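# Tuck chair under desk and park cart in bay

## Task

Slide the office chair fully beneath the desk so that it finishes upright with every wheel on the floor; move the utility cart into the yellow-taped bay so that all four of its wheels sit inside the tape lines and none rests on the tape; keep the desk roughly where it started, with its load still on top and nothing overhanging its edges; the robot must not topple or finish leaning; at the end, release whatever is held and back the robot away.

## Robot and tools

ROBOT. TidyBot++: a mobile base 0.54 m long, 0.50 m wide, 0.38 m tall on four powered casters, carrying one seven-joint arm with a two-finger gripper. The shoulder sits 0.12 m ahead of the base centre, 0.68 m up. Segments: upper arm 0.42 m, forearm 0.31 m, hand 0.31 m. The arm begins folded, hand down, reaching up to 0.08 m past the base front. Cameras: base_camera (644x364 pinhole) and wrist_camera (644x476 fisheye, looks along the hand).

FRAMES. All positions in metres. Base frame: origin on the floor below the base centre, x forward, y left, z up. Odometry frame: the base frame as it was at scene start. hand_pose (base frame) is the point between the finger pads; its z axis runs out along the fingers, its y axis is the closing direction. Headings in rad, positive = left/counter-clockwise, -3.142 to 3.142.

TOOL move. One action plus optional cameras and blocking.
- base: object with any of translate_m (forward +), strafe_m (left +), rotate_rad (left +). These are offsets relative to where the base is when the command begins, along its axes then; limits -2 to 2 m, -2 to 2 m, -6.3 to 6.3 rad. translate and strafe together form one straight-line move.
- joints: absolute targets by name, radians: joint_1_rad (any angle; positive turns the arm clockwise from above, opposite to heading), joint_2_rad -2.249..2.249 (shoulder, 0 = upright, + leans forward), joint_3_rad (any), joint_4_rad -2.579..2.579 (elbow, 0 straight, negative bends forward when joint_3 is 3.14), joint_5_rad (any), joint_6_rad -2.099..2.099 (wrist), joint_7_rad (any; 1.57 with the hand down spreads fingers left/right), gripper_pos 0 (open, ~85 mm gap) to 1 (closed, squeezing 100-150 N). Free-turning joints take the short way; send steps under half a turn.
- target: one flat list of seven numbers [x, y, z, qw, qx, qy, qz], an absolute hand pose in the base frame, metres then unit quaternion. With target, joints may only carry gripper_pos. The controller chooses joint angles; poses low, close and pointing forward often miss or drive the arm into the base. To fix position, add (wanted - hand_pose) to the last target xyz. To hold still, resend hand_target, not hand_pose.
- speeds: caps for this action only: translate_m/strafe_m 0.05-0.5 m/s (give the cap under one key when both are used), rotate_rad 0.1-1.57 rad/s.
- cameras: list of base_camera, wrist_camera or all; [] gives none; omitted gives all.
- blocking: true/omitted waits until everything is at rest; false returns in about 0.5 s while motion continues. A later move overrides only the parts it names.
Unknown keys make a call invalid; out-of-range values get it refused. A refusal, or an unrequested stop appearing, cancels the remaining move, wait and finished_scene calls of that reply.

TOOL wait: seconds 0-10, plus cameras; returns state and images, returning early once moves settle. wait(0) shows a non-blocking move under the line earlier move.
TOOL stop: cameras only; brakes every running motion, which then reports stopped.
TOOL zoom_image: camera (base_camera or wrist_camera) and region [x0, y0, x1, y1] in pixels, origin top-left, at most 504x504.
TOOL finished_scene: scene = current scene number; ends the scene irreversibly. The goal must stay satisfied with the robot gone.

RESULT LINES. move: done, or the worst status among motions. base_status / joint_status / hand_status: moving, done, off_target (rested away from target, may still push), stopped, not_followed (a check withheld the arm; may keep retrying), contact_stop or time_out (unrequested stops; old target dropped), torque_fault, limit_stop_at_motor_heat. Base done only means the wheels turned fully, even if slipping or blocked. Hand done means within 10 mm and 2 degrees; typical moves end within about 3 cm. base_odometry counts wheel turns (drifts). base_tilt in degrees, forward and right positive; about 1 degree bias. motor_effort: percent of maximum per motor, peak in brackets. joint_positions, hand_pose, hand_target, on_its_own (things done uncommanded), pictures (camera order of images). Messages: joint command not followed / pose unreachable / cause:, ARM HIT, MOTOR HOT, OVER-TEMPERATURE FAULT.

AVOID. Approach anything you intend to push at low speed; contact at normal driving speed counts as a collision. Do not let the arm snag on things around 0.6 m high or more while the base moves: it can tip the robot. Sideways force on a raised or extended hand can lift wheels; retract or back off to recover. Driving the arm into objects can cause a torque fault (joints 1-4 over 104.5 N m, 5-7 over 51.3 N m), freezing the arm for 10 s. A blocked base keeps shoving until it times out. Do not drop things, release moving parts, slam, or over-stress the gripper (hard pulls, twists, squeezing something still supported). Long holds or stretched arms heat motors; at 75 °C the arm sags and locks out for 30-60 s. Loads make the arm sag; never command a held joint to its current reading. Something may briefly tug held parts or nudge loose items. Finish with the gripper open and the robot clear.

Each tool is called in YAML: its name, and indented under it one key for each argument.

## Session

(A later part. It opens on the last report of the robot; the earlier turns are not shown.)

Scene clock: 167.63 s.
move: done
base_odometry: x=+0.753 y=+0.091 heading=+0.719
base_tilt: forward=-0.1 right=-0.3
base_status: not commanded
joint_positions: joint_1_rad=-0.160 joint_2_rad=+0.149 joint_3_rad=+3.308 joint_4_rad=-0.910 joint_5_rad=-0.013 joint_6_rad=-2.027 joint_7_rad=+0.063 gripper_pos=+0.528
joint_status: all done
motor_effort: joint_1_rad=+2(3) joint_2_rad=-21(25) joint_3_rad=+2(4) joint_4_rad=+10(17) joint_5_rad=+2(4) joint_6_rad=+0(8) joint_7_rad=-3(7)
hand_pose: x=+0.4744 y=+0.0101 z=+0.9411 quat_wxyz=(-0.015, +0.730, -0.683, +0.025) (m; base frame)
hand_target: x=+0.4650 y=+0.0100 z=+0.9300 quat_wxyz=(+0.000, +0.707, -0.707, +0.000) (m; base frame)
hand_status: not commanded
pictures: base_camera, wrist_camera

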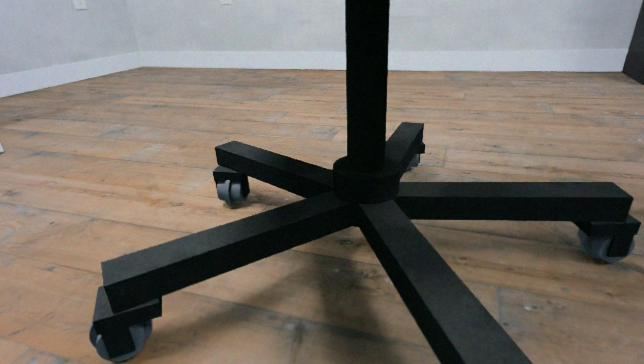

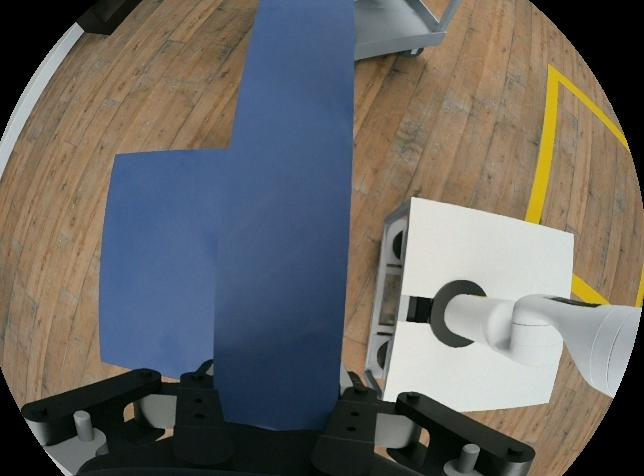

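move:
  joints: {"gripper_pos":0.62}

move:
  base: {"rotate_rad":0.6}
  speeds: {"rotate_rad":0.2}

move:
  base: {"rotate_rad":0.63}
  speeds: {"rotate_rad":0.2}

Scene clock: 175.03 s.
move: off_target
base_odometry: x=+0.753 y=+0.091 heading=+0.719
base_tilt: forward=-0.1 right=-0.3
base_status: not commanded
joint_positions: joint_1_rad=-0.160 joint_2_rad=+0.149 joint_3_rad=+3.308 joint_4_rad=-0.910 joint_5_rad=-0.013 joint_6_rad=-2.027 joint_7_rad=+0.063 gripper_pos=+0.529
joint_status: gripper_pos off_target (ended at +0.529, target +0.620)
motor_effort: joint_1_rad=+2(2) joint_2_rad=-20(21) joint_3_rad=+3(3) joint_4_rad=+10(10) joint_5_rad=+2(2) joint_6_rad=+1(1) joint_7_rad=-3(3)
hand_pose: x=+0.4744 y=+0.0101 z=+0.9411 quat_wxyz=(-0.015, +0.730, -0.683, +0.025) (m; base frame)
hand_target: x=+0.4650 y=+0.0100 z=+0.9300 quat_wxyz=(+0.000, +0.707, -0.707, +0.000) (m; base frame)
hand_status: not commanded
pictures: base_camera, wrist_camera

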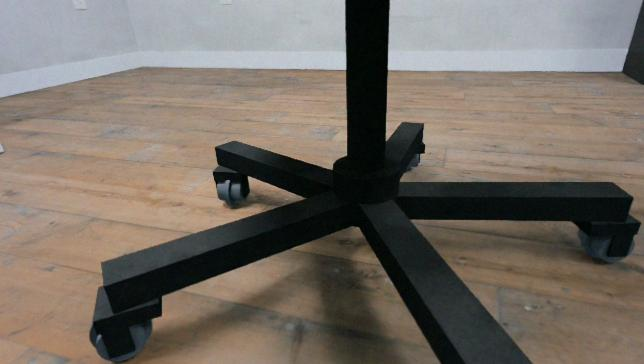

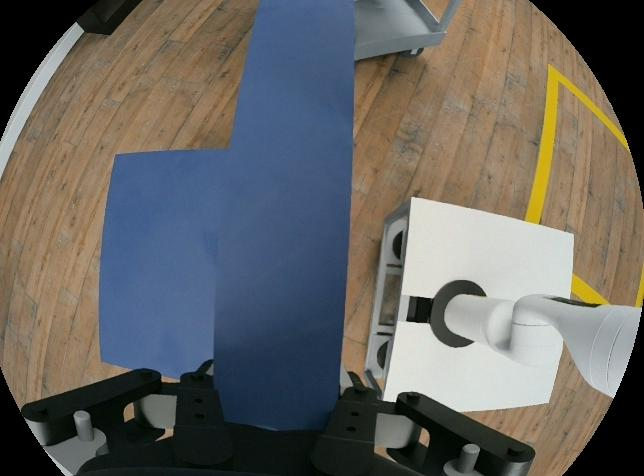

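Scene clock: 178.77 s.
move: done
base_odometry: x=+0.753 y=+0.091 heading=+1.317
base_tilt: forward=-0.1 right=-0.3
base_status: done
joint_positions: joint_1_rad=-0.136 joint_2_rad=+0.150 joint_3_rad=+3.360 joint_4_rad=-0.908 joint_5_rad=+0.002 joint_6_rad=-2.054 joint_7_rad=+0.008 gripper_pos=+0.538
joint_status: not commanded
motor_effort: joint_1_rad=-3(16) joint_2_rad=-22(23) joint_3_rad=-2(14) joint_4_rad=+8(16) joint_5_rad=-4(12) joint_6_rad=-4(10) joint_7_rad=+0(12)
hand_pose: x=+0.4664 y=-0.0185 z=+0.9418 quat_wxyz=(+0.001, +0.681, -0.732, +0.024) (m; base frame)
hand_target: x=+0.4650 y=+0.0100 z=+0.9300 quat_wxyz=(+0.000, +0.707, -0.707, +0.000) (m; base frame)
hand_status: not commanded
pictures: base_camera, wrist_camera

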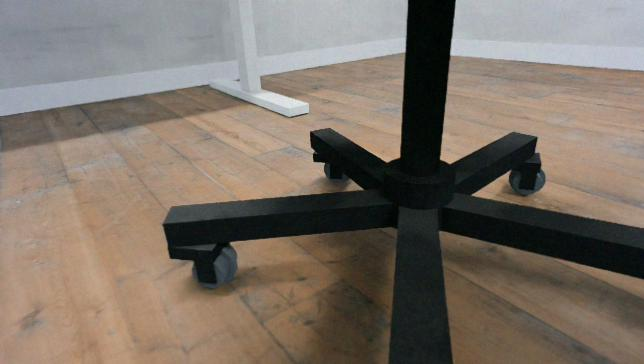

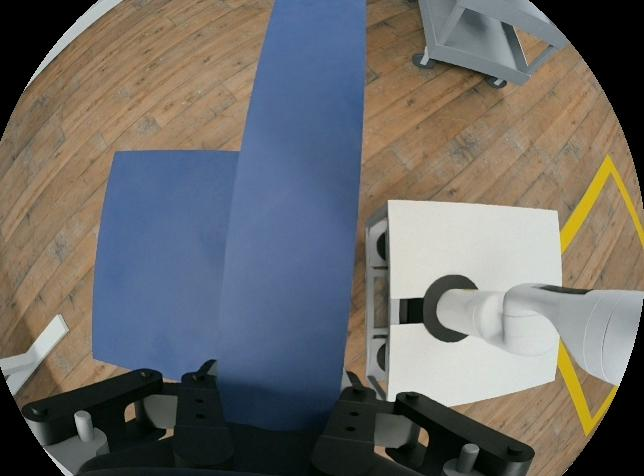

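Scene clock: 182.60 s.
move: done
base_odometry: x=+0.753 y=+0.092 heading=+1.946
base_tilt: forward=-0.1 right=-0.3
base_status: done
joint_positions: joint_1_rad=-0.142 joint_2_rad=+0.151 joint_3_rad=+3.355 joint_4_rad=-0.906 joint_5_rad=+0.007 joint_6_rad=-2.053 joint_7_rad=+0.003 gripper_pos=+0.539
joint_status: not commanded
motor_effort: joint_1_rad=-2(15) joint_2_rad=-22(24) joint_3_rad=-2(13) joint_4_rad=+9(12) joint_5_rad=-4(10) joint_6_rad=-3(5) joint_7_rad=-1(8)
hand_pose: x=+0.4670 y=-0.0163 z=+0.9418 quat_wxyz=(+0.002, +0.682, -0.731, +0.026) (m; base frame)
hand_target: x=+0.4650 y=+0.0100 z=+0.9300 quat_wxyz=(+0.000, +0.707, -0.707, +0.000) (m; base frame)
hand_status: not commanded
pictures: base_camera, wrist_camera

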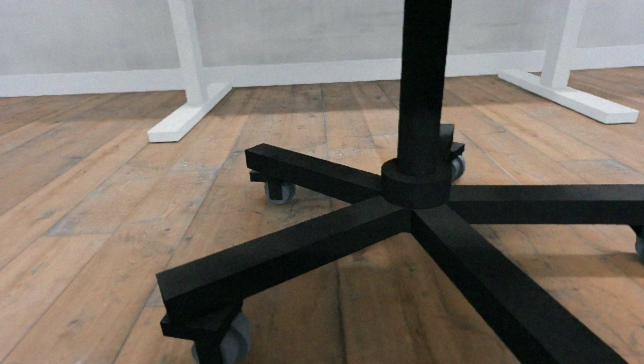

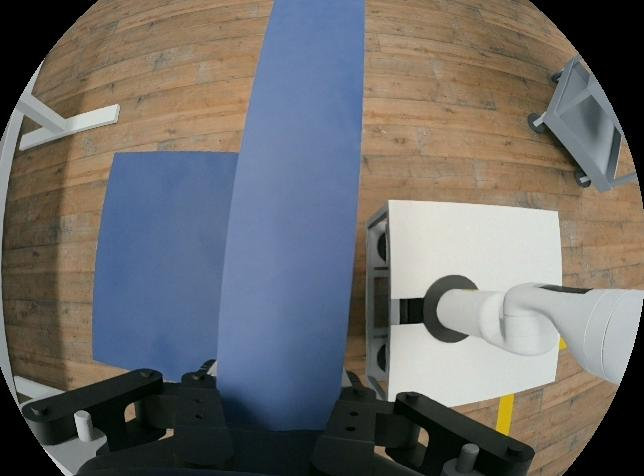

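move:
  base: {"strafe_m":-0.36,"rotate_rad":0.11}
  speeds: {"rotate_rad":0.1,"strafe_m":0.12}

Scene clock: 194.23 s.
move: done
base_odometry: x=+1.088 y=+0.223 heading=+2.057
base_tilt: forward=-0.1 right=-0.3
base_status: done
joint_positions: joint_1_rad=-0.191 joint_2_rad=+0.147 joint_3_rad=+3.297 joint_4_rad=-0.906 joint_5_rad=-0.083 joint_6_rad=-2.062 joint_7_rad=+0.016 gripper_pos=+0.544
joint_status: not commanded
motor_effort: joint_1_rad=+4(20) joint_2_rad=-23(23) joint_3_rad=+4(19) joint_4_rad=+8(15) joint_5_rad=+7(15) joint_6_rad=-2(9) joint_7_rad=-4(14)
hand_pose: x=+0.4615 y=+0.0428 z=+0.9430 quat_wxyz=(-0.027, +0.739, -0.673, -0.008) (m; base frame)
hand_target: x=+0.4650 y=+0.0100 z=+0.9300 quat_wxyz=(+0.000, +0.707, -0.707, +0.000) (m; base frame)
hand_status: not commanded
pictures: base_camera, wrist_camera

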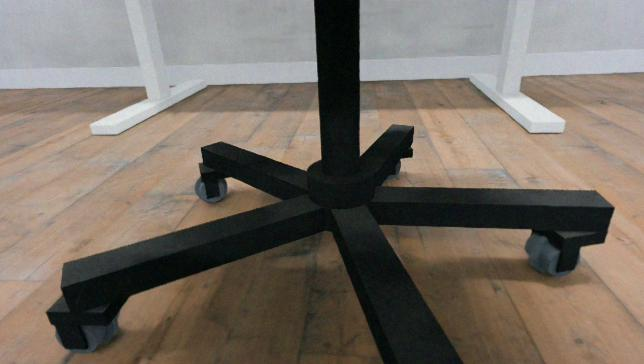

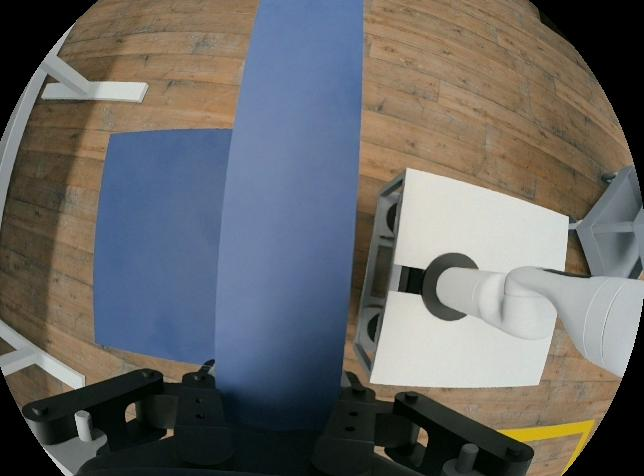

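move:
  base: {"translate_m":0.55}
  speeds: {"translate_m":0.15}

Scene clock: 201.77 s.
move: done
base_odometry: x=+0.831 y=+0.710 heading=+2.056
base_tilt: forward=-0.1 right=-0.3
base_status: done
joint_positions: joint_1_rad=-0.092 joint_2_rad=+0.128 joint_3_rad=+3.388 joint_4_rad=-0.922 joint_5_rad=+0.018 joint_6_rad=-2.097 joint_7_rad=+0.005 gripper_pos=+0.559
joint_status: not commanded
motor_effort: joint_1_rad=-12(17) joint_2_rad=-16(23) joint_3_rad=-10(15) joint_4_rad=+12(22) joint_5_rad=-10(15) joint_6_rad=+4(15) joint_7_rad=+7(13)
hand_pose: x=+0.4425 y=-0.0446 z=+0.9453 quat_wxyz=(+0.018, +0.649, -0.760, +0.015) (m; base frame)
hand_target: x=+0.4650 y=+0.0100 z=+0.9300 quat_wxyz=(+0.000, +0.707, -0.707, +0.000) (m; base frame)
hand_status: not commanded
pictures: base_camera, wrist_camera

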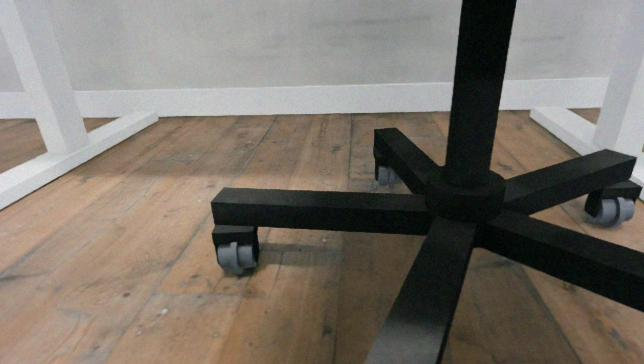

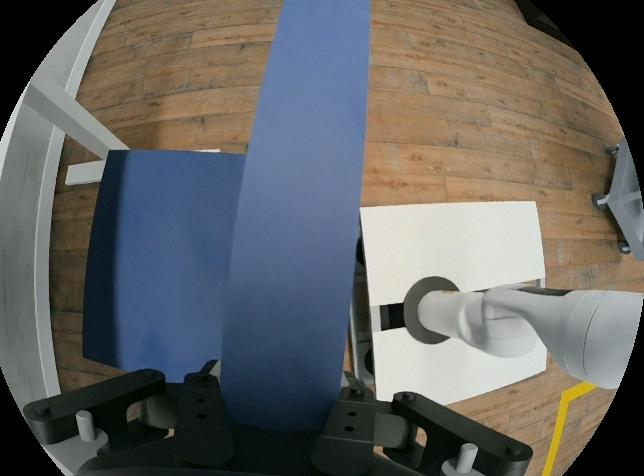

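zoom_image:
  camera: "wrist_camera"
  region: [0, 0, 250, 400]

Scaled by 1.260.

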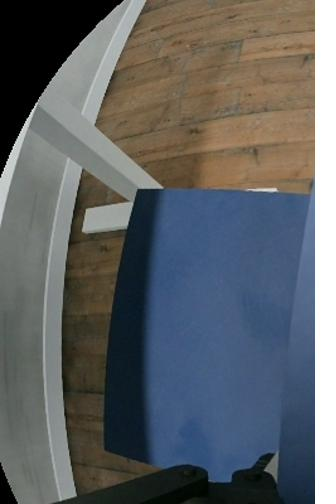

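move:
  base: {"translate_m":0.13,"strafe_m":0.07}
  speeds: {"translate_m":0.1}

Scene clock: 217.97 s.
move: done
base_odometry: x=+0.709 y=+0.793 heading=+2.056
base_tilt: forward=-0.1 right=-0.3
base_status: done
joint_positions: joint_1_rad=-0.086 joint_2_rad=+0.129 joint_3_rad=+3.399 joint_4_rad=-0.921 joint_5_rad=+0.028 joint_6_rad=-2.094 joint_7_rad=-0.005 gripper_pos=+0.560
joint_status: not commanded
motor_effort: joint_1_rad=-13(19) joint_2_rad=-16(18) joint_3_rad=-11(17) joint_4_rad=+13(18) joint_5_rad=-11(16) joint_6_rad=+4(12) joint_7_rad=+7(13)
hand_pose: x=+0.4425 y=-0.0526 z=+0.9453 quat_wxyz=(+0.021, +0.637, -0.770, +0.019) (m; base frame)
hand_target: x=+0.4650 y=+0.0100 z=+0.9300 quat_wxyz=(+0.000, +0.707, -0.707, +0.000) (m; base frame)
hand_status: not commanded
pictures: base_camera, wrist_camera

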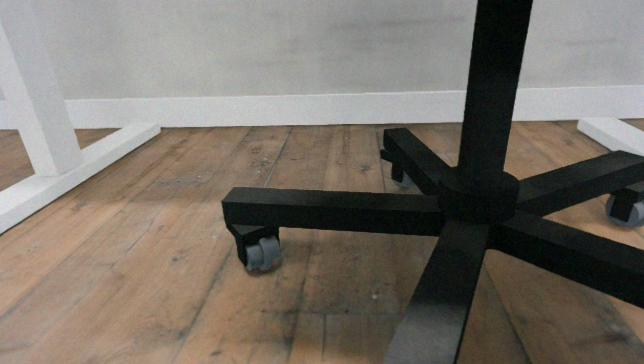

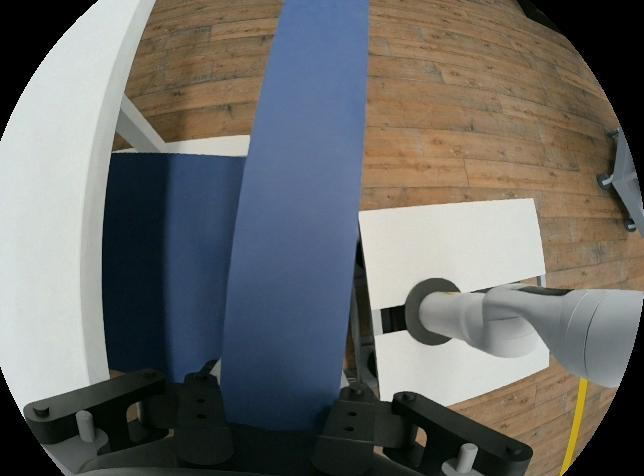

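move:
  base: {"translate_m":0.08,"strafe_m":0.03}
  speeds: {"translate_m":0.1}

Scene clock: 223.87 s.
move: done
base_odometry: x=+0.645 y=+0.849 heading=+2.056
base_tilt: forward=-0.2 right=-0.3
base_status: done
joint_positions: joint_1_rad=-0.104 joint_2_rad=+0.107 joint_3_rad=+3.387 joint_4_rad=-0.946 joint_5_rad=+0.041 joint_6_rad=-2.104 joint_7_rad=+0.012 gripper_pos=+0.565
joint_status: not commanded
motor_effort: joint_1_rad=-9(17) joint_2_rad=-10(17) joint_3_rad=-8(15) joint_4_rad=+18(19) joint_5_rad=-11(15) joint_6_rad=+9(13) joint_7_rad=+2(11)
hand_pose: x=+0.4309 y=-0.0463 z=+0.9455 quat_wxyz=(+0.027, +0.652, -0.757, +0.015) (m; base frame)
hand_target: x=+0.4650 y=+0.0100 z=+0.9300 quat_wxyz=(+0.000, +0.707, -0.707, +0.000) (m; base frame)
hand_status: not commanded
pictures: base_camera, wrist_camera

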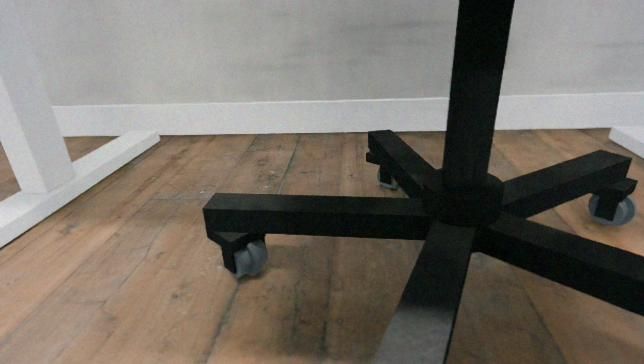

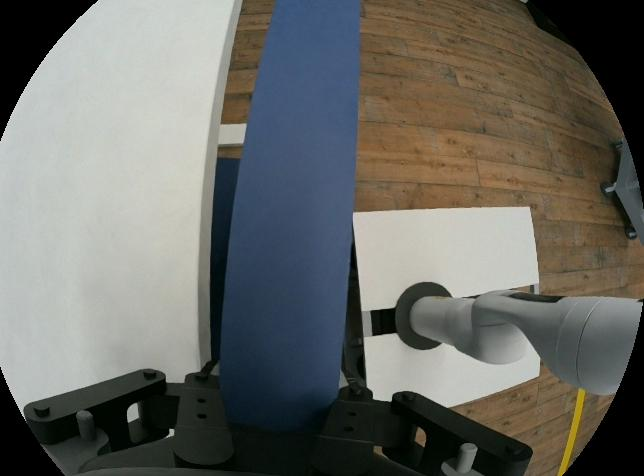

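move:
  joints: {"gripper_pos":0.38}

move:
  target: [0.435, -0.01, 1.0, -0.056, 0.705, -0.705, 0.056]

Scene clock: 228.67 s.
move: done
base_odometry: x=+0.645 y=+0.849 heading=+2.056
base_tilt: forward=-0.2 right=-0.3
base_status: not commanded
joint_positions: joint_1_rad=-0.104 joint_2_rad=+0.107 joint_3_rad=+3.386 joint_4_rad=-0.951 joint_5_rad=+0.041 joint_6_rad=-2.124 joint_7_rad=+0.012 gripper_pos=+0.382
joint_status: all done
motor_effort: joint_1_rad=-8(10) joint_2_rad=-8(11) joint_3_rad=-7(8) joint_4_rad=+19(20) joint_5_rad=-10(11) joint_6_rad=+16(18) joint_7_rad=+1(2)
hand_pose: x=+0.4238 y=-0.0449 z=+0.9444 quat_wxyz=(+0.035, +0.653, -0.757, +0.006) (m; base frame)
hand_target: x=+0.4650 y=+0.0100 z=+0.9300 quat_wxyz=(+0.000, +0.707, -0.707, +0.000) (m; base frame)
hand_status: not commanded
pictures: base_camera, wrist_camera

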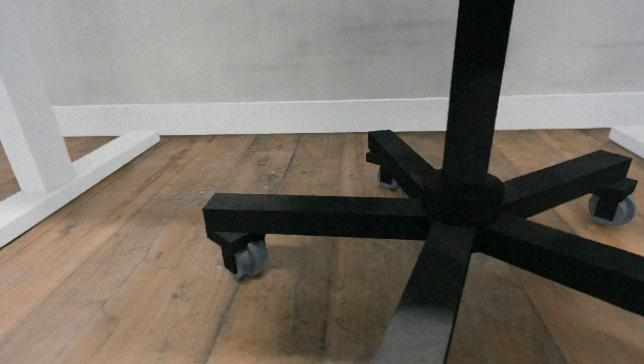

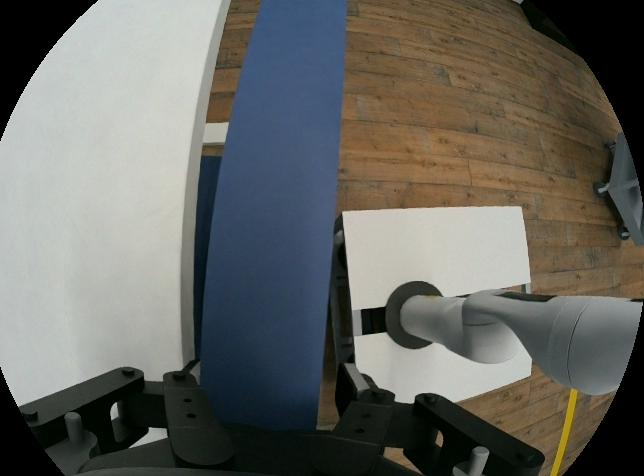

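Scene clock: 229.83 s.
move: off_target
base_odometry: x=+0.645 y=+0.849 heading=+2.056
base_tilt: forward=-0.1 right=-0.3
base_status: not commanded
joint_positions: joint_1_rad=-0.081 joint_2_rad=+0.074 joint_3_rad=+3.289 joint_4_rad=-0.795 joint_5_rad=+0.005 joint_6_rad=-2.115 joint_7_rad=+0.012 gripper_pos=+0.380
joint_status: not commanded
motor_effort: joint_1_rad=+0(9) joint_2_rad=-15(18) joint_3_rad=+0(8) joint_4_rad=+15(26) joint_5_rad=+0(11) joint_6_rad=+4(26) joint_7_rad=+0(2)
hand_pose: x=+0.4402 y=-0.0176 z=+0.9971 quat_wxyz=(-0.048, +0.685, -0.724, +0.063) (m; base frame)
hand_target: x=+0.4405 y=-0.0103 z=+1.0009 quat_wxyz=(-0.062, +0.704, -0.704, +0.063) (m; base frame)
hand_status: off_target (0.010 m and 3.4 deg from the pose sent, 0.067 m and 14.6 deg at the start; a joint's target at an end of its range on 24 of 24 steps)
pictures: base_camera, wrist_camera

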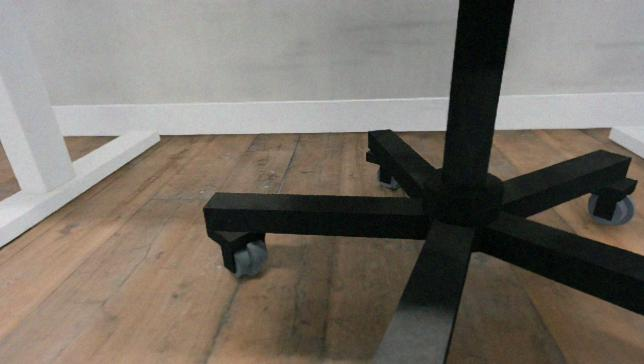

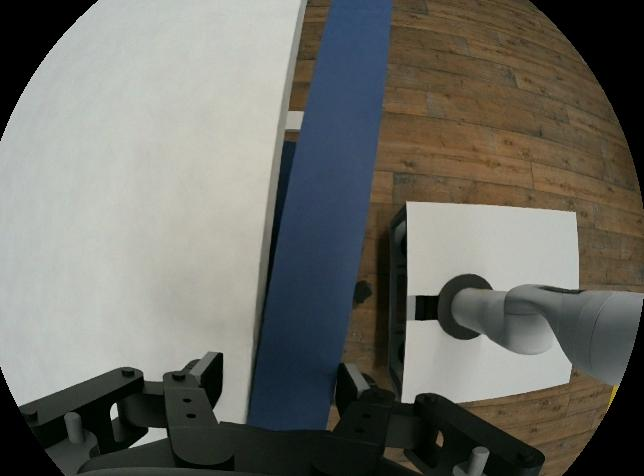

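move:
  base: {"translate_m":-0.16}
  speeds: {"translate_m":0.15}

move:
  target: [0.44, -0.05, 0.9, 0, 0.707, -0.707, 0]

move:
  joints: {"gripper_pos":1}

move:
  base: {"translate_m":0.12}
  speeds: {"translate_m":0.06}

Scene clock: 235.80 s.
move: done
base_odometry: x=+0.719 y=+0.707 heading=+2.056
base_tilt: forward=-0.2 right=-0.3
base_status: done
joint_positions: joint_1_rad=-0.080 joint_2_rad=+0.071 joint_3_rad=+3.289 joint_4_rad=-0.794 joint_5_rad=+0.005 joint_6_rad=-2.114 joint_7_rad=+0.012 gripper_pos=+0.380
joint_status: not commanded
motor_effort: joint_1_rad=+0(1) joint_2_rad=-16(20) joint_3_rad=+0(1) joint_4_rad=+15(16) joint_5_rad=+0(1) joint_6_rad=+2(5) joint_7_rad=+0(1)
hand_pose: x=+0.4395 y=-0.0179 z=+0.9982 quat_wxyz=(-0.050, +0.684, -0.724, +0.065) (m; base frame)
hand_target: x=+0.4405 y=-0.0103 z=+1.0009 quat_wxyz=(-0.062, +0.704, -0.704, +0.063) (m; base frame)
hand_status: not commanded
pictures: base_camera, wrist_camera

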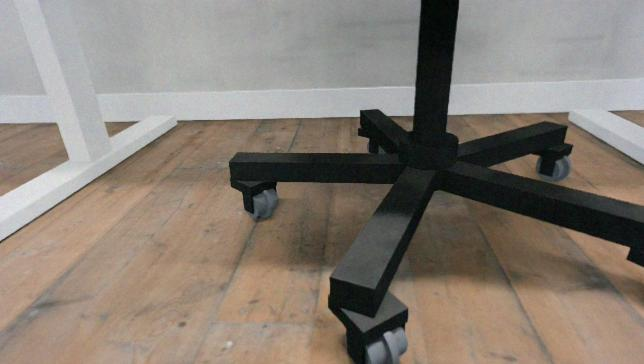

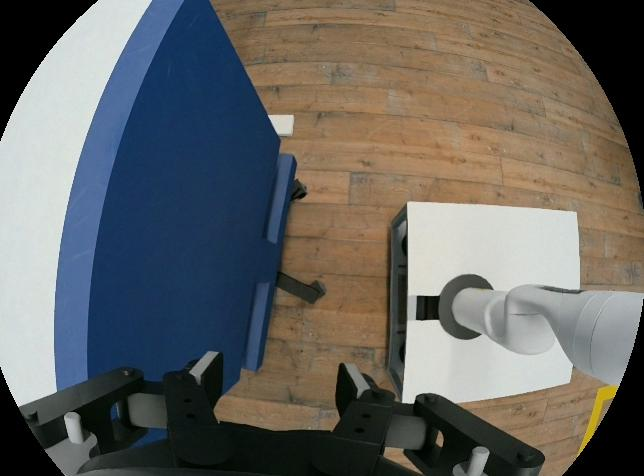

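Scene clock: 237.27 s.
move: off_target
base_odometry: x=+0.719 y=+0.707 heading=+2.056
base_tilt: forward=-0.2 right=-0.3
base_status: not commanded
joint_positions: joint_1_rad=-0.011 joint_2_rad=+0.071 joint_3_rad=+3.293 joint_4_rad=-1.132 joint_5_rad=+0.005 joint_6_rad=-1.977 joint_7_rad=+0.102 gripper_pos=+0.380
joint_status: not commanded
motor_effort: joint_1_rad=+0(0) joint_2_rad=-18(20) joint_3_rad=+0(1) joint_4_rad=+17(17) joint_5_rad=+0(1) joint_6_rad=+0(2) joint_7_rad=+0(1)
hand_pose: x=+0.4289 y=-0.0413 z=+0.9034 quat_wxyz=(+0.018, +0.693, -0.721, -0.011) (m; base frame)
hand_target: x=+0.4400 y=-0.0500 z=+0.9000 quat_wxyz=(+0.000, +0.707, -0.707, +0.000) (m; base frame)
hand_status: off_target (0.014 m and 3.3 deg from the pose sent, 0.103 m and 9.9 deg at the start)
pictures: base_camera, wrist_camera

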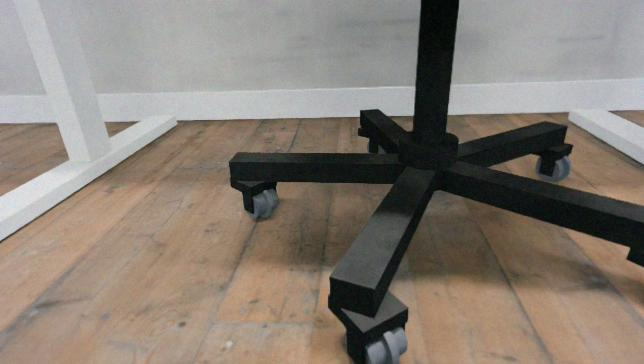

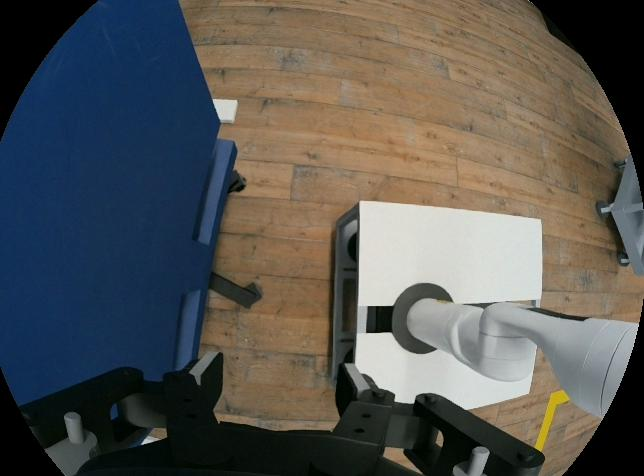

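Scene clock: 238.17 s.
move: done
base_odometry: x=+0.719 y=+0.707 heading=+2.056
base_tilt: forward=-0.1 right=-0.3
base_status: not commanded
joint_positions: joint_1_rad=-0.011 joint_2_rad=+0.071 joint_3_rad=+3.293 joint_4_rad=-1.132 joint_5_rad=+0.005 joint_6_rad=-1.977 joint_7_rad=+0.103 gripper_pos=+0.999
joint_status: all done
motor_effort: joint_1_rad=+0(0) joint_2_rad=-19(19) joint_3_rad=+0(1) joint_4_rad=+16(17) joint_5_rad=+0(0) joint_6_rad=+0(1) joint_7_rad=+0(1)
hand_pose: x=+0.4292 y=-0.0413 z=+0.9034 quat_wxyz=(+0.018, +0.693, -0.721, -0.010) (m; base frame)
hand_target: x=+0.4400 y=-0.0500 z=+0.9000 quat_wxyz=(+0.000, +0.707, -0.707, +0.000) (m; base frame)
hand_status: not commanded
pictures: base_camera, wrist_camera

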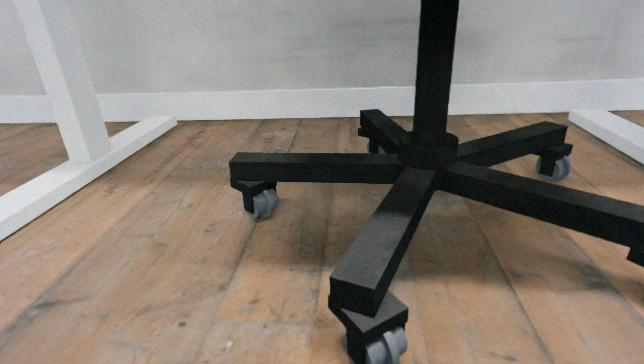

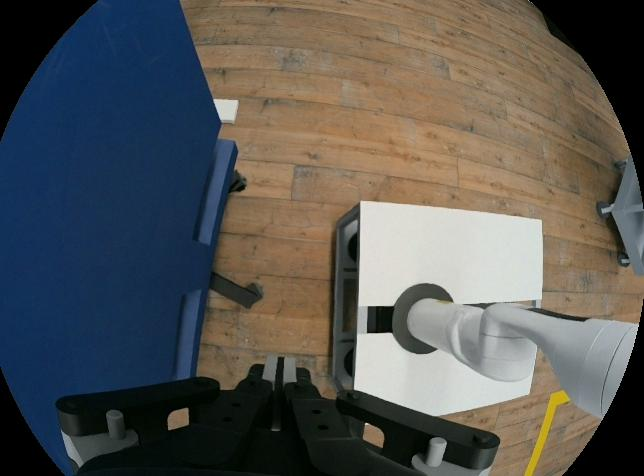

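Scene clock: 240.63 s.
move: done
base_odometry: x=+0.663 y=+0.813 heading=+2.056
base_tilt: forward=-0.2 right=-0.3
base_status: done
joint_positions: joint_1_rad=+0.004 joint_2_rad=+0.028 joint_3_rad=+3.304 joint_4_rad=-1.173 joint_5_rad=+0.004 joint_6_rad=-2.011 joint_7_rad=+0.108 gripper_pos=+0.999
joint_status: not commanded
motor_effort: joint_1_rad=+1(3) joint_2_rad=-6(20) joint_3_rad=+1(3) joint_4_rad=+23(25) joint_5_rad=+0(4) joint_6_rad=+16(20) joint_7_rad=+0(1)
hand_pose: x=+0.4003 y=-0.0457 z=+0.9057 quat_wxyz=(+0.024, +0.685, -0.727, -0.025) (m; base frame)
hand_target: x=+0.4400 y=-0.0500 z=+0.9000 quat_wxyz=(+0.000, +0.707, -0.707, +0.000) (m; base frame)
hand_status: not commanded
pictures: base_camera, wrist_camera

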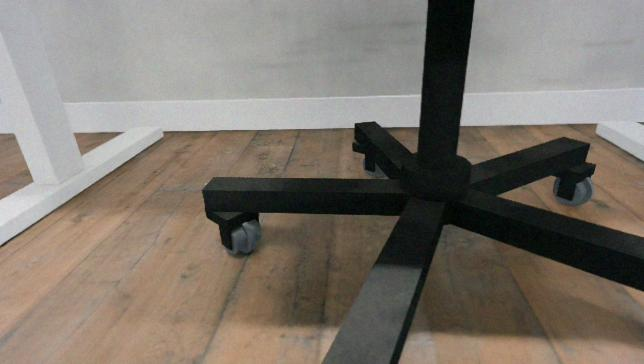

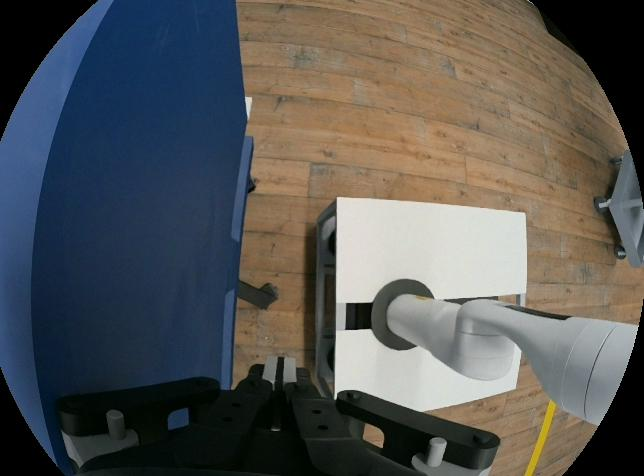

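move:
  base: {"translate_m":-0.6}

move:
  base: {"rotate_rad":-2.65}
  joints: {"joint_1_rad":0,"joint_2_rad":0,"joint_3_rad":3.14,"joint_4_rad":-0.8,"joint_5_rad":0,"joint_6_rad":-1.4,"joint_7_rad":1.57,"gripper_pos":0}

move:
  base: {"rotate_rad":-0.8}

Scene clock: 250.23 s.
move: done
base_odometry: x=+0.944 y=+0.282 heading=+2.056
base_tilt: forward=-0.2 right=-0.3
base_status: done
joint_positions: joint_1_rad=+0.004 joint_2_rad=+0.069 joint_3_rad=+3.305 joint_4_rad=-1.147 joint_5_rad=+0.004 joint_6_rad=-1.932 joint_7_rad=+0.109 gripper_pos=+0.999
joint_status: not commanded
motor_effort: joint_1_rad=+0(2) joint_2_rad=-18(23) joint_3_rad=+0(2) joint_4_rad=+17(21) joint_5_rad=+0(2) joint_6_rad=+0(16) joint_7_rad=+1(1)
hand_pose: x=+0.4385 y=-0.0510 z=+0.8997 quat_wxyz=(+0.008, +0.686, -0.728, +0.002) (m; base frame)
hand_target: x=+0.4400 y=-0.0500 z=+0.9000 quat_wxyz=(+0.000, +0.707, -0.707, +0.000) (m; base frame)
hand_status: not commanded
pictures: base_camera, wrist_camera

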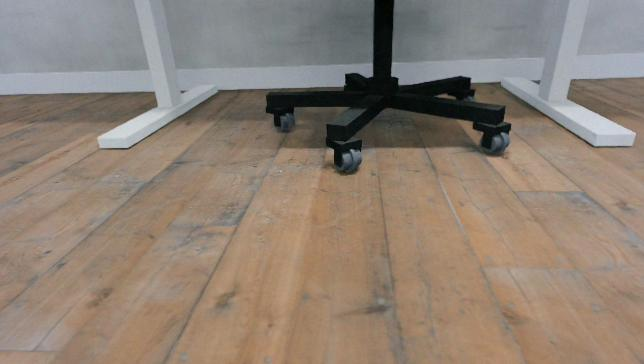

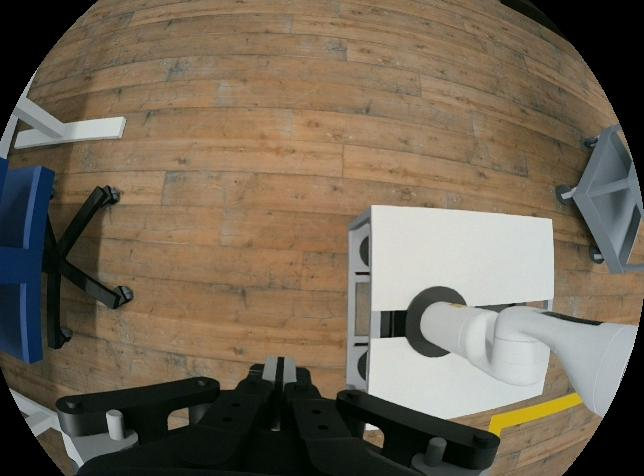

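Scene clock: 253.40 s.
move: done
base_odometry: x=+0.944 y=+0.282 heading=-0.593
base_tilt: forward=-0.1 right=-0.3
base_status: done
joint_positions: joint_1_rad=+0.004 joint_2_rad=+0.026 joint_3_rad=+3.158 joint_4_rad=-0.806 joint_5_rad=+0.004 joint_6_rad=-1.441 joint_7_rad=+1.499 gripper_pos=+0.000
joint_status: all done
motor_effort: joint_1_rad=+0(3) joint_2_rad=-19(25) joint_3_rad=+0(3) joint_4_rad=+18(19) joint_5_rad=+0(2) joint_6_rad=+6(7) joint_7_rad=+0(1)
hand_pose: x=+0.6003 y=-0.0097 z=+1.1130 quat_wxyz=(-0.009, +0.906, -0.042, +0.421) (m; base frame)
hand_target: x=+0.5962 y=+0.0021 z=+1.1384 quat_wxyz=(-0.001, +0.891, +0.000, +0.454) (m; base frame)
hand_status: not commanded
pictures: base_camera, wrist_camera

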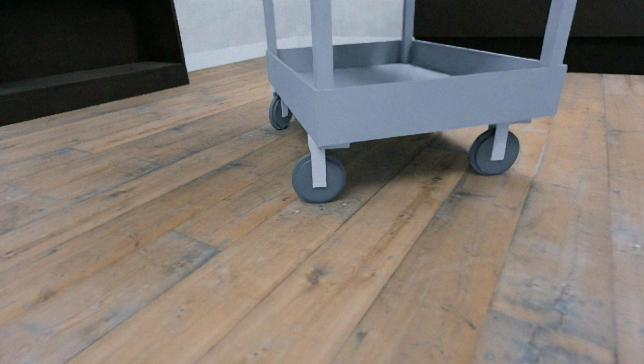

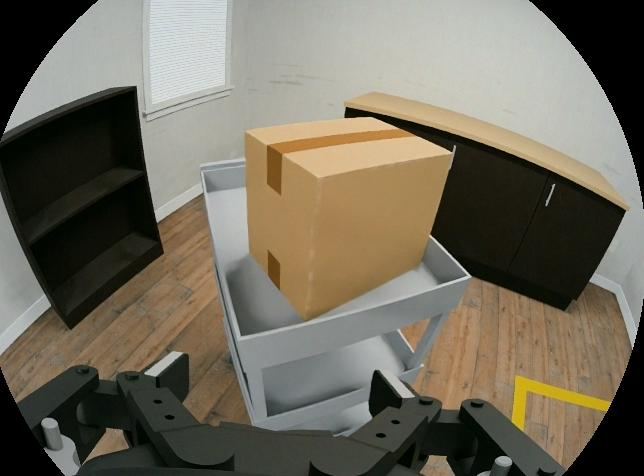

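Scene clock: 255.17 s.
move: done
base_odometry: x=+0.944 y=+0.282 heading=-1.392
base_tilt: forward=-0.1 right=-0.3
base_status: done
joint_positions: joint_1_rad=+0.004 joint_2_rad=+0.026 joint_3_rad=+3.152 joint_4_rad=-0.806 joint_5_rad=+0.004 joint_6_rad=-1.439 joint_7_rad=+1.499 gripper_pos=+0.000
joint_status: not commanded
motor_effort: joint_1_rad=+0(2) joint_2_rad=-18(21) joint_3_rad=+0(3) joint_4_rad=+18(19) joint_5_rad=+0(1) joint_6_rad=+7(7) joint_7_rad=-1(1)
hand_pose: x=+0.6005 y=-0.0067 z=+1.1135 quat_wxyz=(-0.010, +0.906, -0.039, +0.421) (m; base frame)
hand_target: x=+0.5962 y=+0.0021 z=+1.1384 quat_wxyz=(-0.001, +0.891, +0.000, +0.454) (m; base frame)
hand_status: not commanded
pictures: base_camera, wrist_camera

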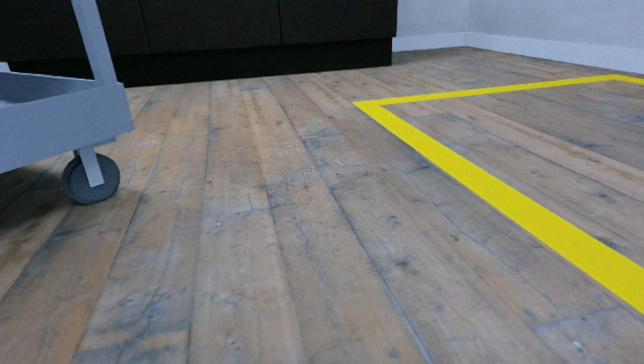

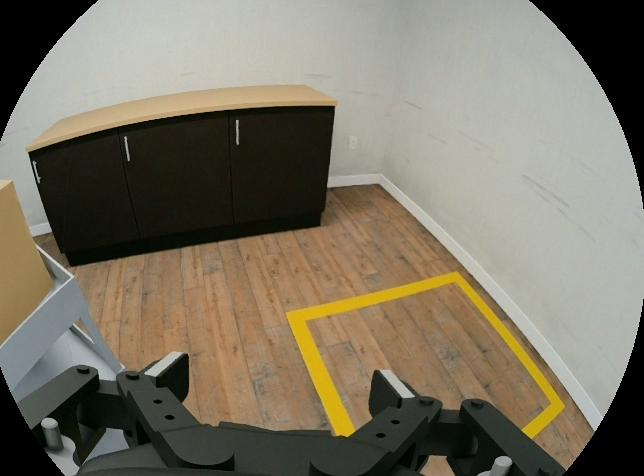

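move:
  base: {"translate_m":0.45,"strafe_m":-0.167,"rotate_rad":1.1}

Scene clock: 276.03 s.
move: done
base_odometry: x=+0.859 y=-0.190 heading=-0.291
base_tilt: forward=-0.1 right=-0.3
base_status: done
joint_positions: joint_1_rad=+0.004 joint_2_rad=+0.013 joint_3_rad=+3.150 joint_4_rad=-0.804 joint_5_rad=+0.004 joint_6_rad=-1.438 joint_7_rad=+1.500 gripper_pos=+0.000
joint_status: not commanded
motor_effort: joint_1_rad=+0(2) joint_2_rad=-17(20) joint_3_rad=+0(2) joint_4_rad=+18(19) joint_5_rad=+0(2) joint_6_rad=+6(7) joint_7_rad=+0(1)
hand_pose: x=+0.5950 y=-0.0054 z=+1.1213 quat_wxyz=(-0.011, +0.902, -0.038, +0.429) (m; base frame)
hand_target: x=+0.5962 y=+0.0021 z=+1.1384 quat_wxyz=(-0.001, +0.891, +0.000, +0.454) (m; base frame)
hand_status: not commanded
pictures: base_camera, wrist_camera

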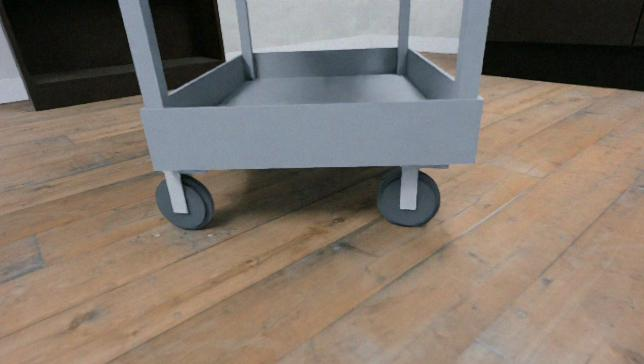

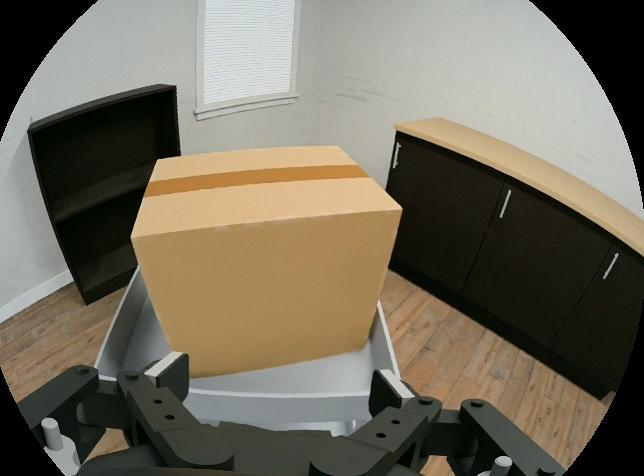

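move:
  target: [0.45, 0, 0.94, 0, 0.707, -0.707, 0]

move:
  base: {"translate_m":0.14,"strafe_m":0.02}
  speeds: {"translate_m":0.15}

Scene clock: 282.53 s.
move: off_target
base_odometry: x=+0.859 y=-0.190 heading=-0.291
base_tilt: forward=-0.1 right=-0.3
base_status: not commanded
joint_positions: joint_1_rad=-0.113 joint_2_rad=+0.116 joint_3_rad=+3.297 joint_4_rad=-0.923 joint_5_rad=+0.004 joint_6_rad=-2.028 joint_7_rad=+0.099 gripper_pos=+0.000
joint_status: not commanded
motor_effort: joint_1_rad=+0(0) joint_2_rad=-20(21) joint_3_rad=+0(1) joint_4_rad=+16(18) joint_5_rad=+0(0) joint_6_rad=+0(7) joint_7_rad=+0(1)
hand_pose: x=+0.4631 y=-0.0089 z=+0.9489 quat_wxyz=(-0.017, +0.726, -0.686, +0.035) (m; base frame)
hand_target: x=+0.4500 y=+0.0000 z=+0.9400 quat_wxyz=(+0.000, +0.707, -0.707, +0.000) (m; base frame)
hand_status: off_target (0.018 m and 5.6 deg from the pose sent, 0.232 m and 96.6 deg at the start)
pictures: base_camera, wrist_camera

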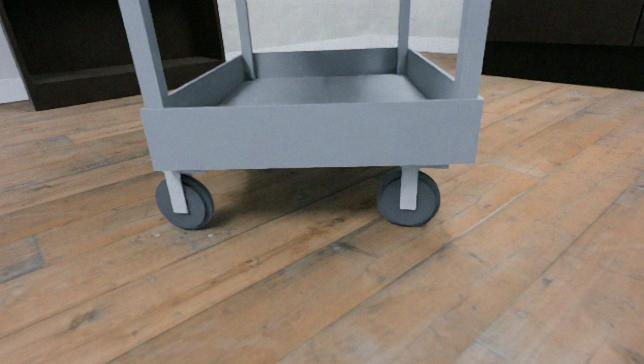

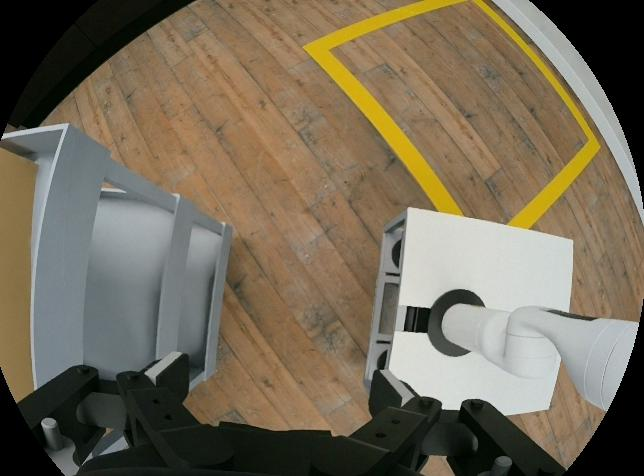

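Scene clock: 284.13 s.
move: done
base_odometry: x=+0.999 y=-0.212 heading=-0.292
base_tilt: forward=-0.1 right=-0.3
base_status: done
joint_positions: joint_1_rad=-0.114 joint_2_rad=+0.127 joint_3_rad=+3.297 joint_4_rad=-0.924 joint_5_rad=+0.004 joint_6_rad=-2.033 joint_7_rad=+0.099 gripper_pos=+0.000
joint_status: not commanded
motor_effort: joint_1_rad=+0(1) joint_2_rad=-20(23) joint_3_rad=+1(1) joint_4_rad=+16(17) joint_5_rad=+0(0) joint_6_rad=+0(1) joint_7_rad=+0(1)
hand_pose: x=+0.4646 y=-0.0084 z=+0.9448 quat_wxyz=(-0.011, +0.727, -0.686, +0.030) (m; base frame)
hand_target: x=+0.4500 y=+0.0000 z=+0.9400 quat_wxyz=(+0.000, +0.707, -0.707, +0.000) (m; base frame)
hand_status: not commanded
pictures: base_camera, wrist_camera

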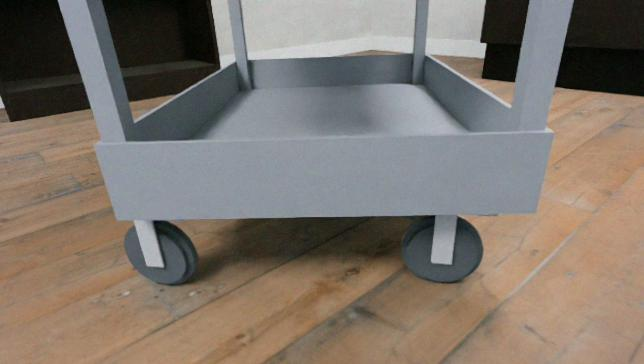

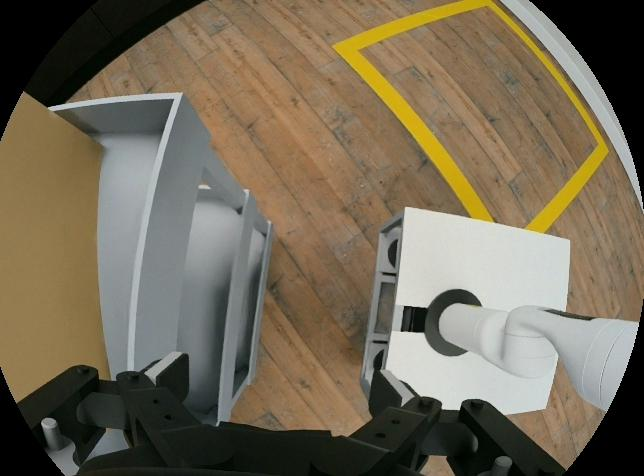

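move:
  base: {"translate_m":-0.3,"strafe_m":-0.19}

move:
  joints: {"joint_1_rad":0,"joint_2_rad":0.32,"joint_3_rad":3.14,"joint_4_rad":-2.5,"joint_5_rad":0,"joint_6_rad":0.64,"joint_7_rad":1.57}

Scene clock: 307.80 s.
move: done
base_odometry: x=+0.657 y=-0.307 heading=-0.291
base_tilt: forward=-0.1 right=-0.3
base_status: done
joint_positions: joint_1_rad=-0.120 joint_2_rad=+0.127 joint_3_rad=+3.300 joint_4_rad=-0.924 joint_5_rad=+0.004 joint_6_rad=-2.035 joint_7_rad=+0.099 gripper_pos=+0.000
joint_status: not commanded
motor_effort: joint_1_rad=+0(2) joint_2_rad=-20(24) joint_3_rad=+1(1) joint_4_rad=+16(17) joint_5_rad=+0(1) joint_6_rad=+1(1) joint_7_rad=+0(1)
hand_pose: x=+0.4638 y=-0.0074 z=+0.9448 quat_wxyz=(-0.010, +0.728, -0.685, +0.029) (m; base frame)
hand_target: x=+0.4500 y=+0.0000 z=+0.9400 quat_wxyz=(+0.000, +0.707, -0.707, +0.000) (m; base frame)
hand_status: not commanded
pictures: base_camera, wrist_camera

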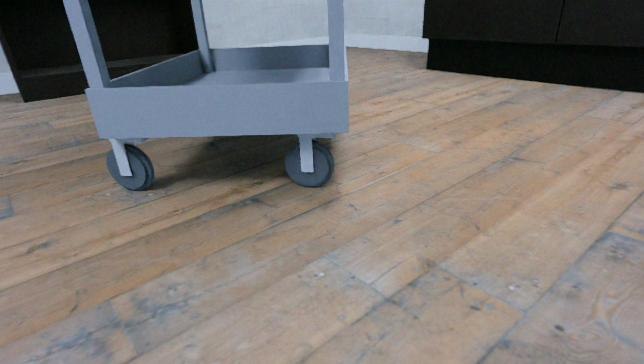

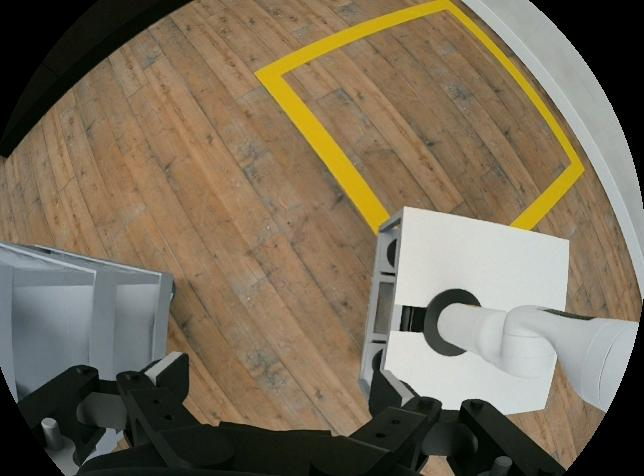

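Scene clock: 311.40 s.
move: done
base_odometry: x=+0.657 y=-0.307 heading=-0.291
base_tilt: forward=-0.1 right=-0.3
base_status: not commanded
joint_positions: joint_1_rad=-0.018 joint_2_rad=+0.300 joint_3_rad=+3.162 joint_4_rad=-2.486 joint_5_rad=+0.004 joint_6_rad=+0.597 joint_7_rad=+1.498 gripper_pos=+0.000
joint_status: all done
motor_effort: joint_1_rad=+0(1) joint_2_rad=-21(27) joint_3_rad=+0(1) joint_4_rad=+12(20) joint_5_rad=+0(1) joint_6_rad=+7(8) joint_7_rad=+0(1)
hand_pose: x=+0.6067 y=+0.0009 z=+0.6085 quat_wxyz=(-0.014, +0.888, -0.030, +0.458) (m; base frame)
hand_target: x=+0.6060 y=+0.0021 z=+0.6048 quat_wxyz=(-0.001, +0.887, +0.000, +0.462) (m; base frame)
hand_status: not commanded
pictures: base_camera, wrist_camera

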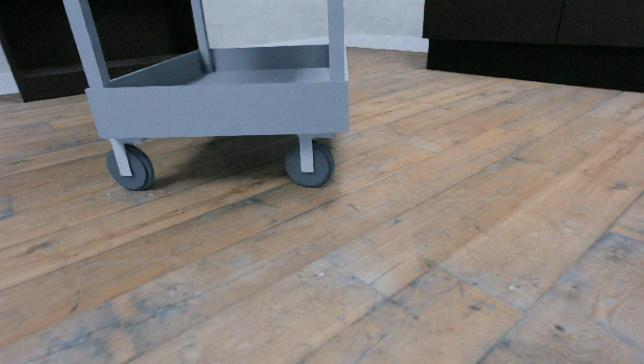

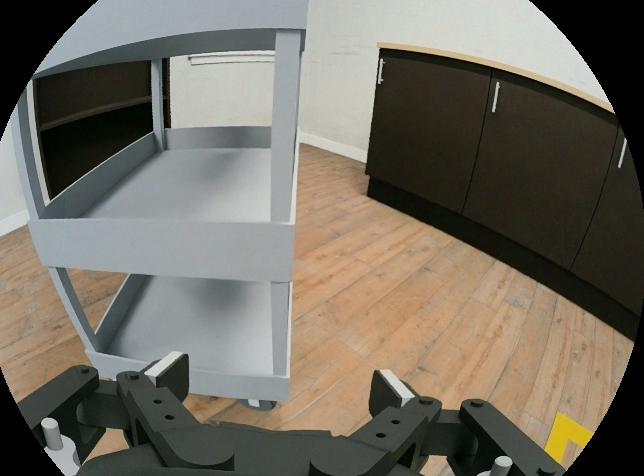

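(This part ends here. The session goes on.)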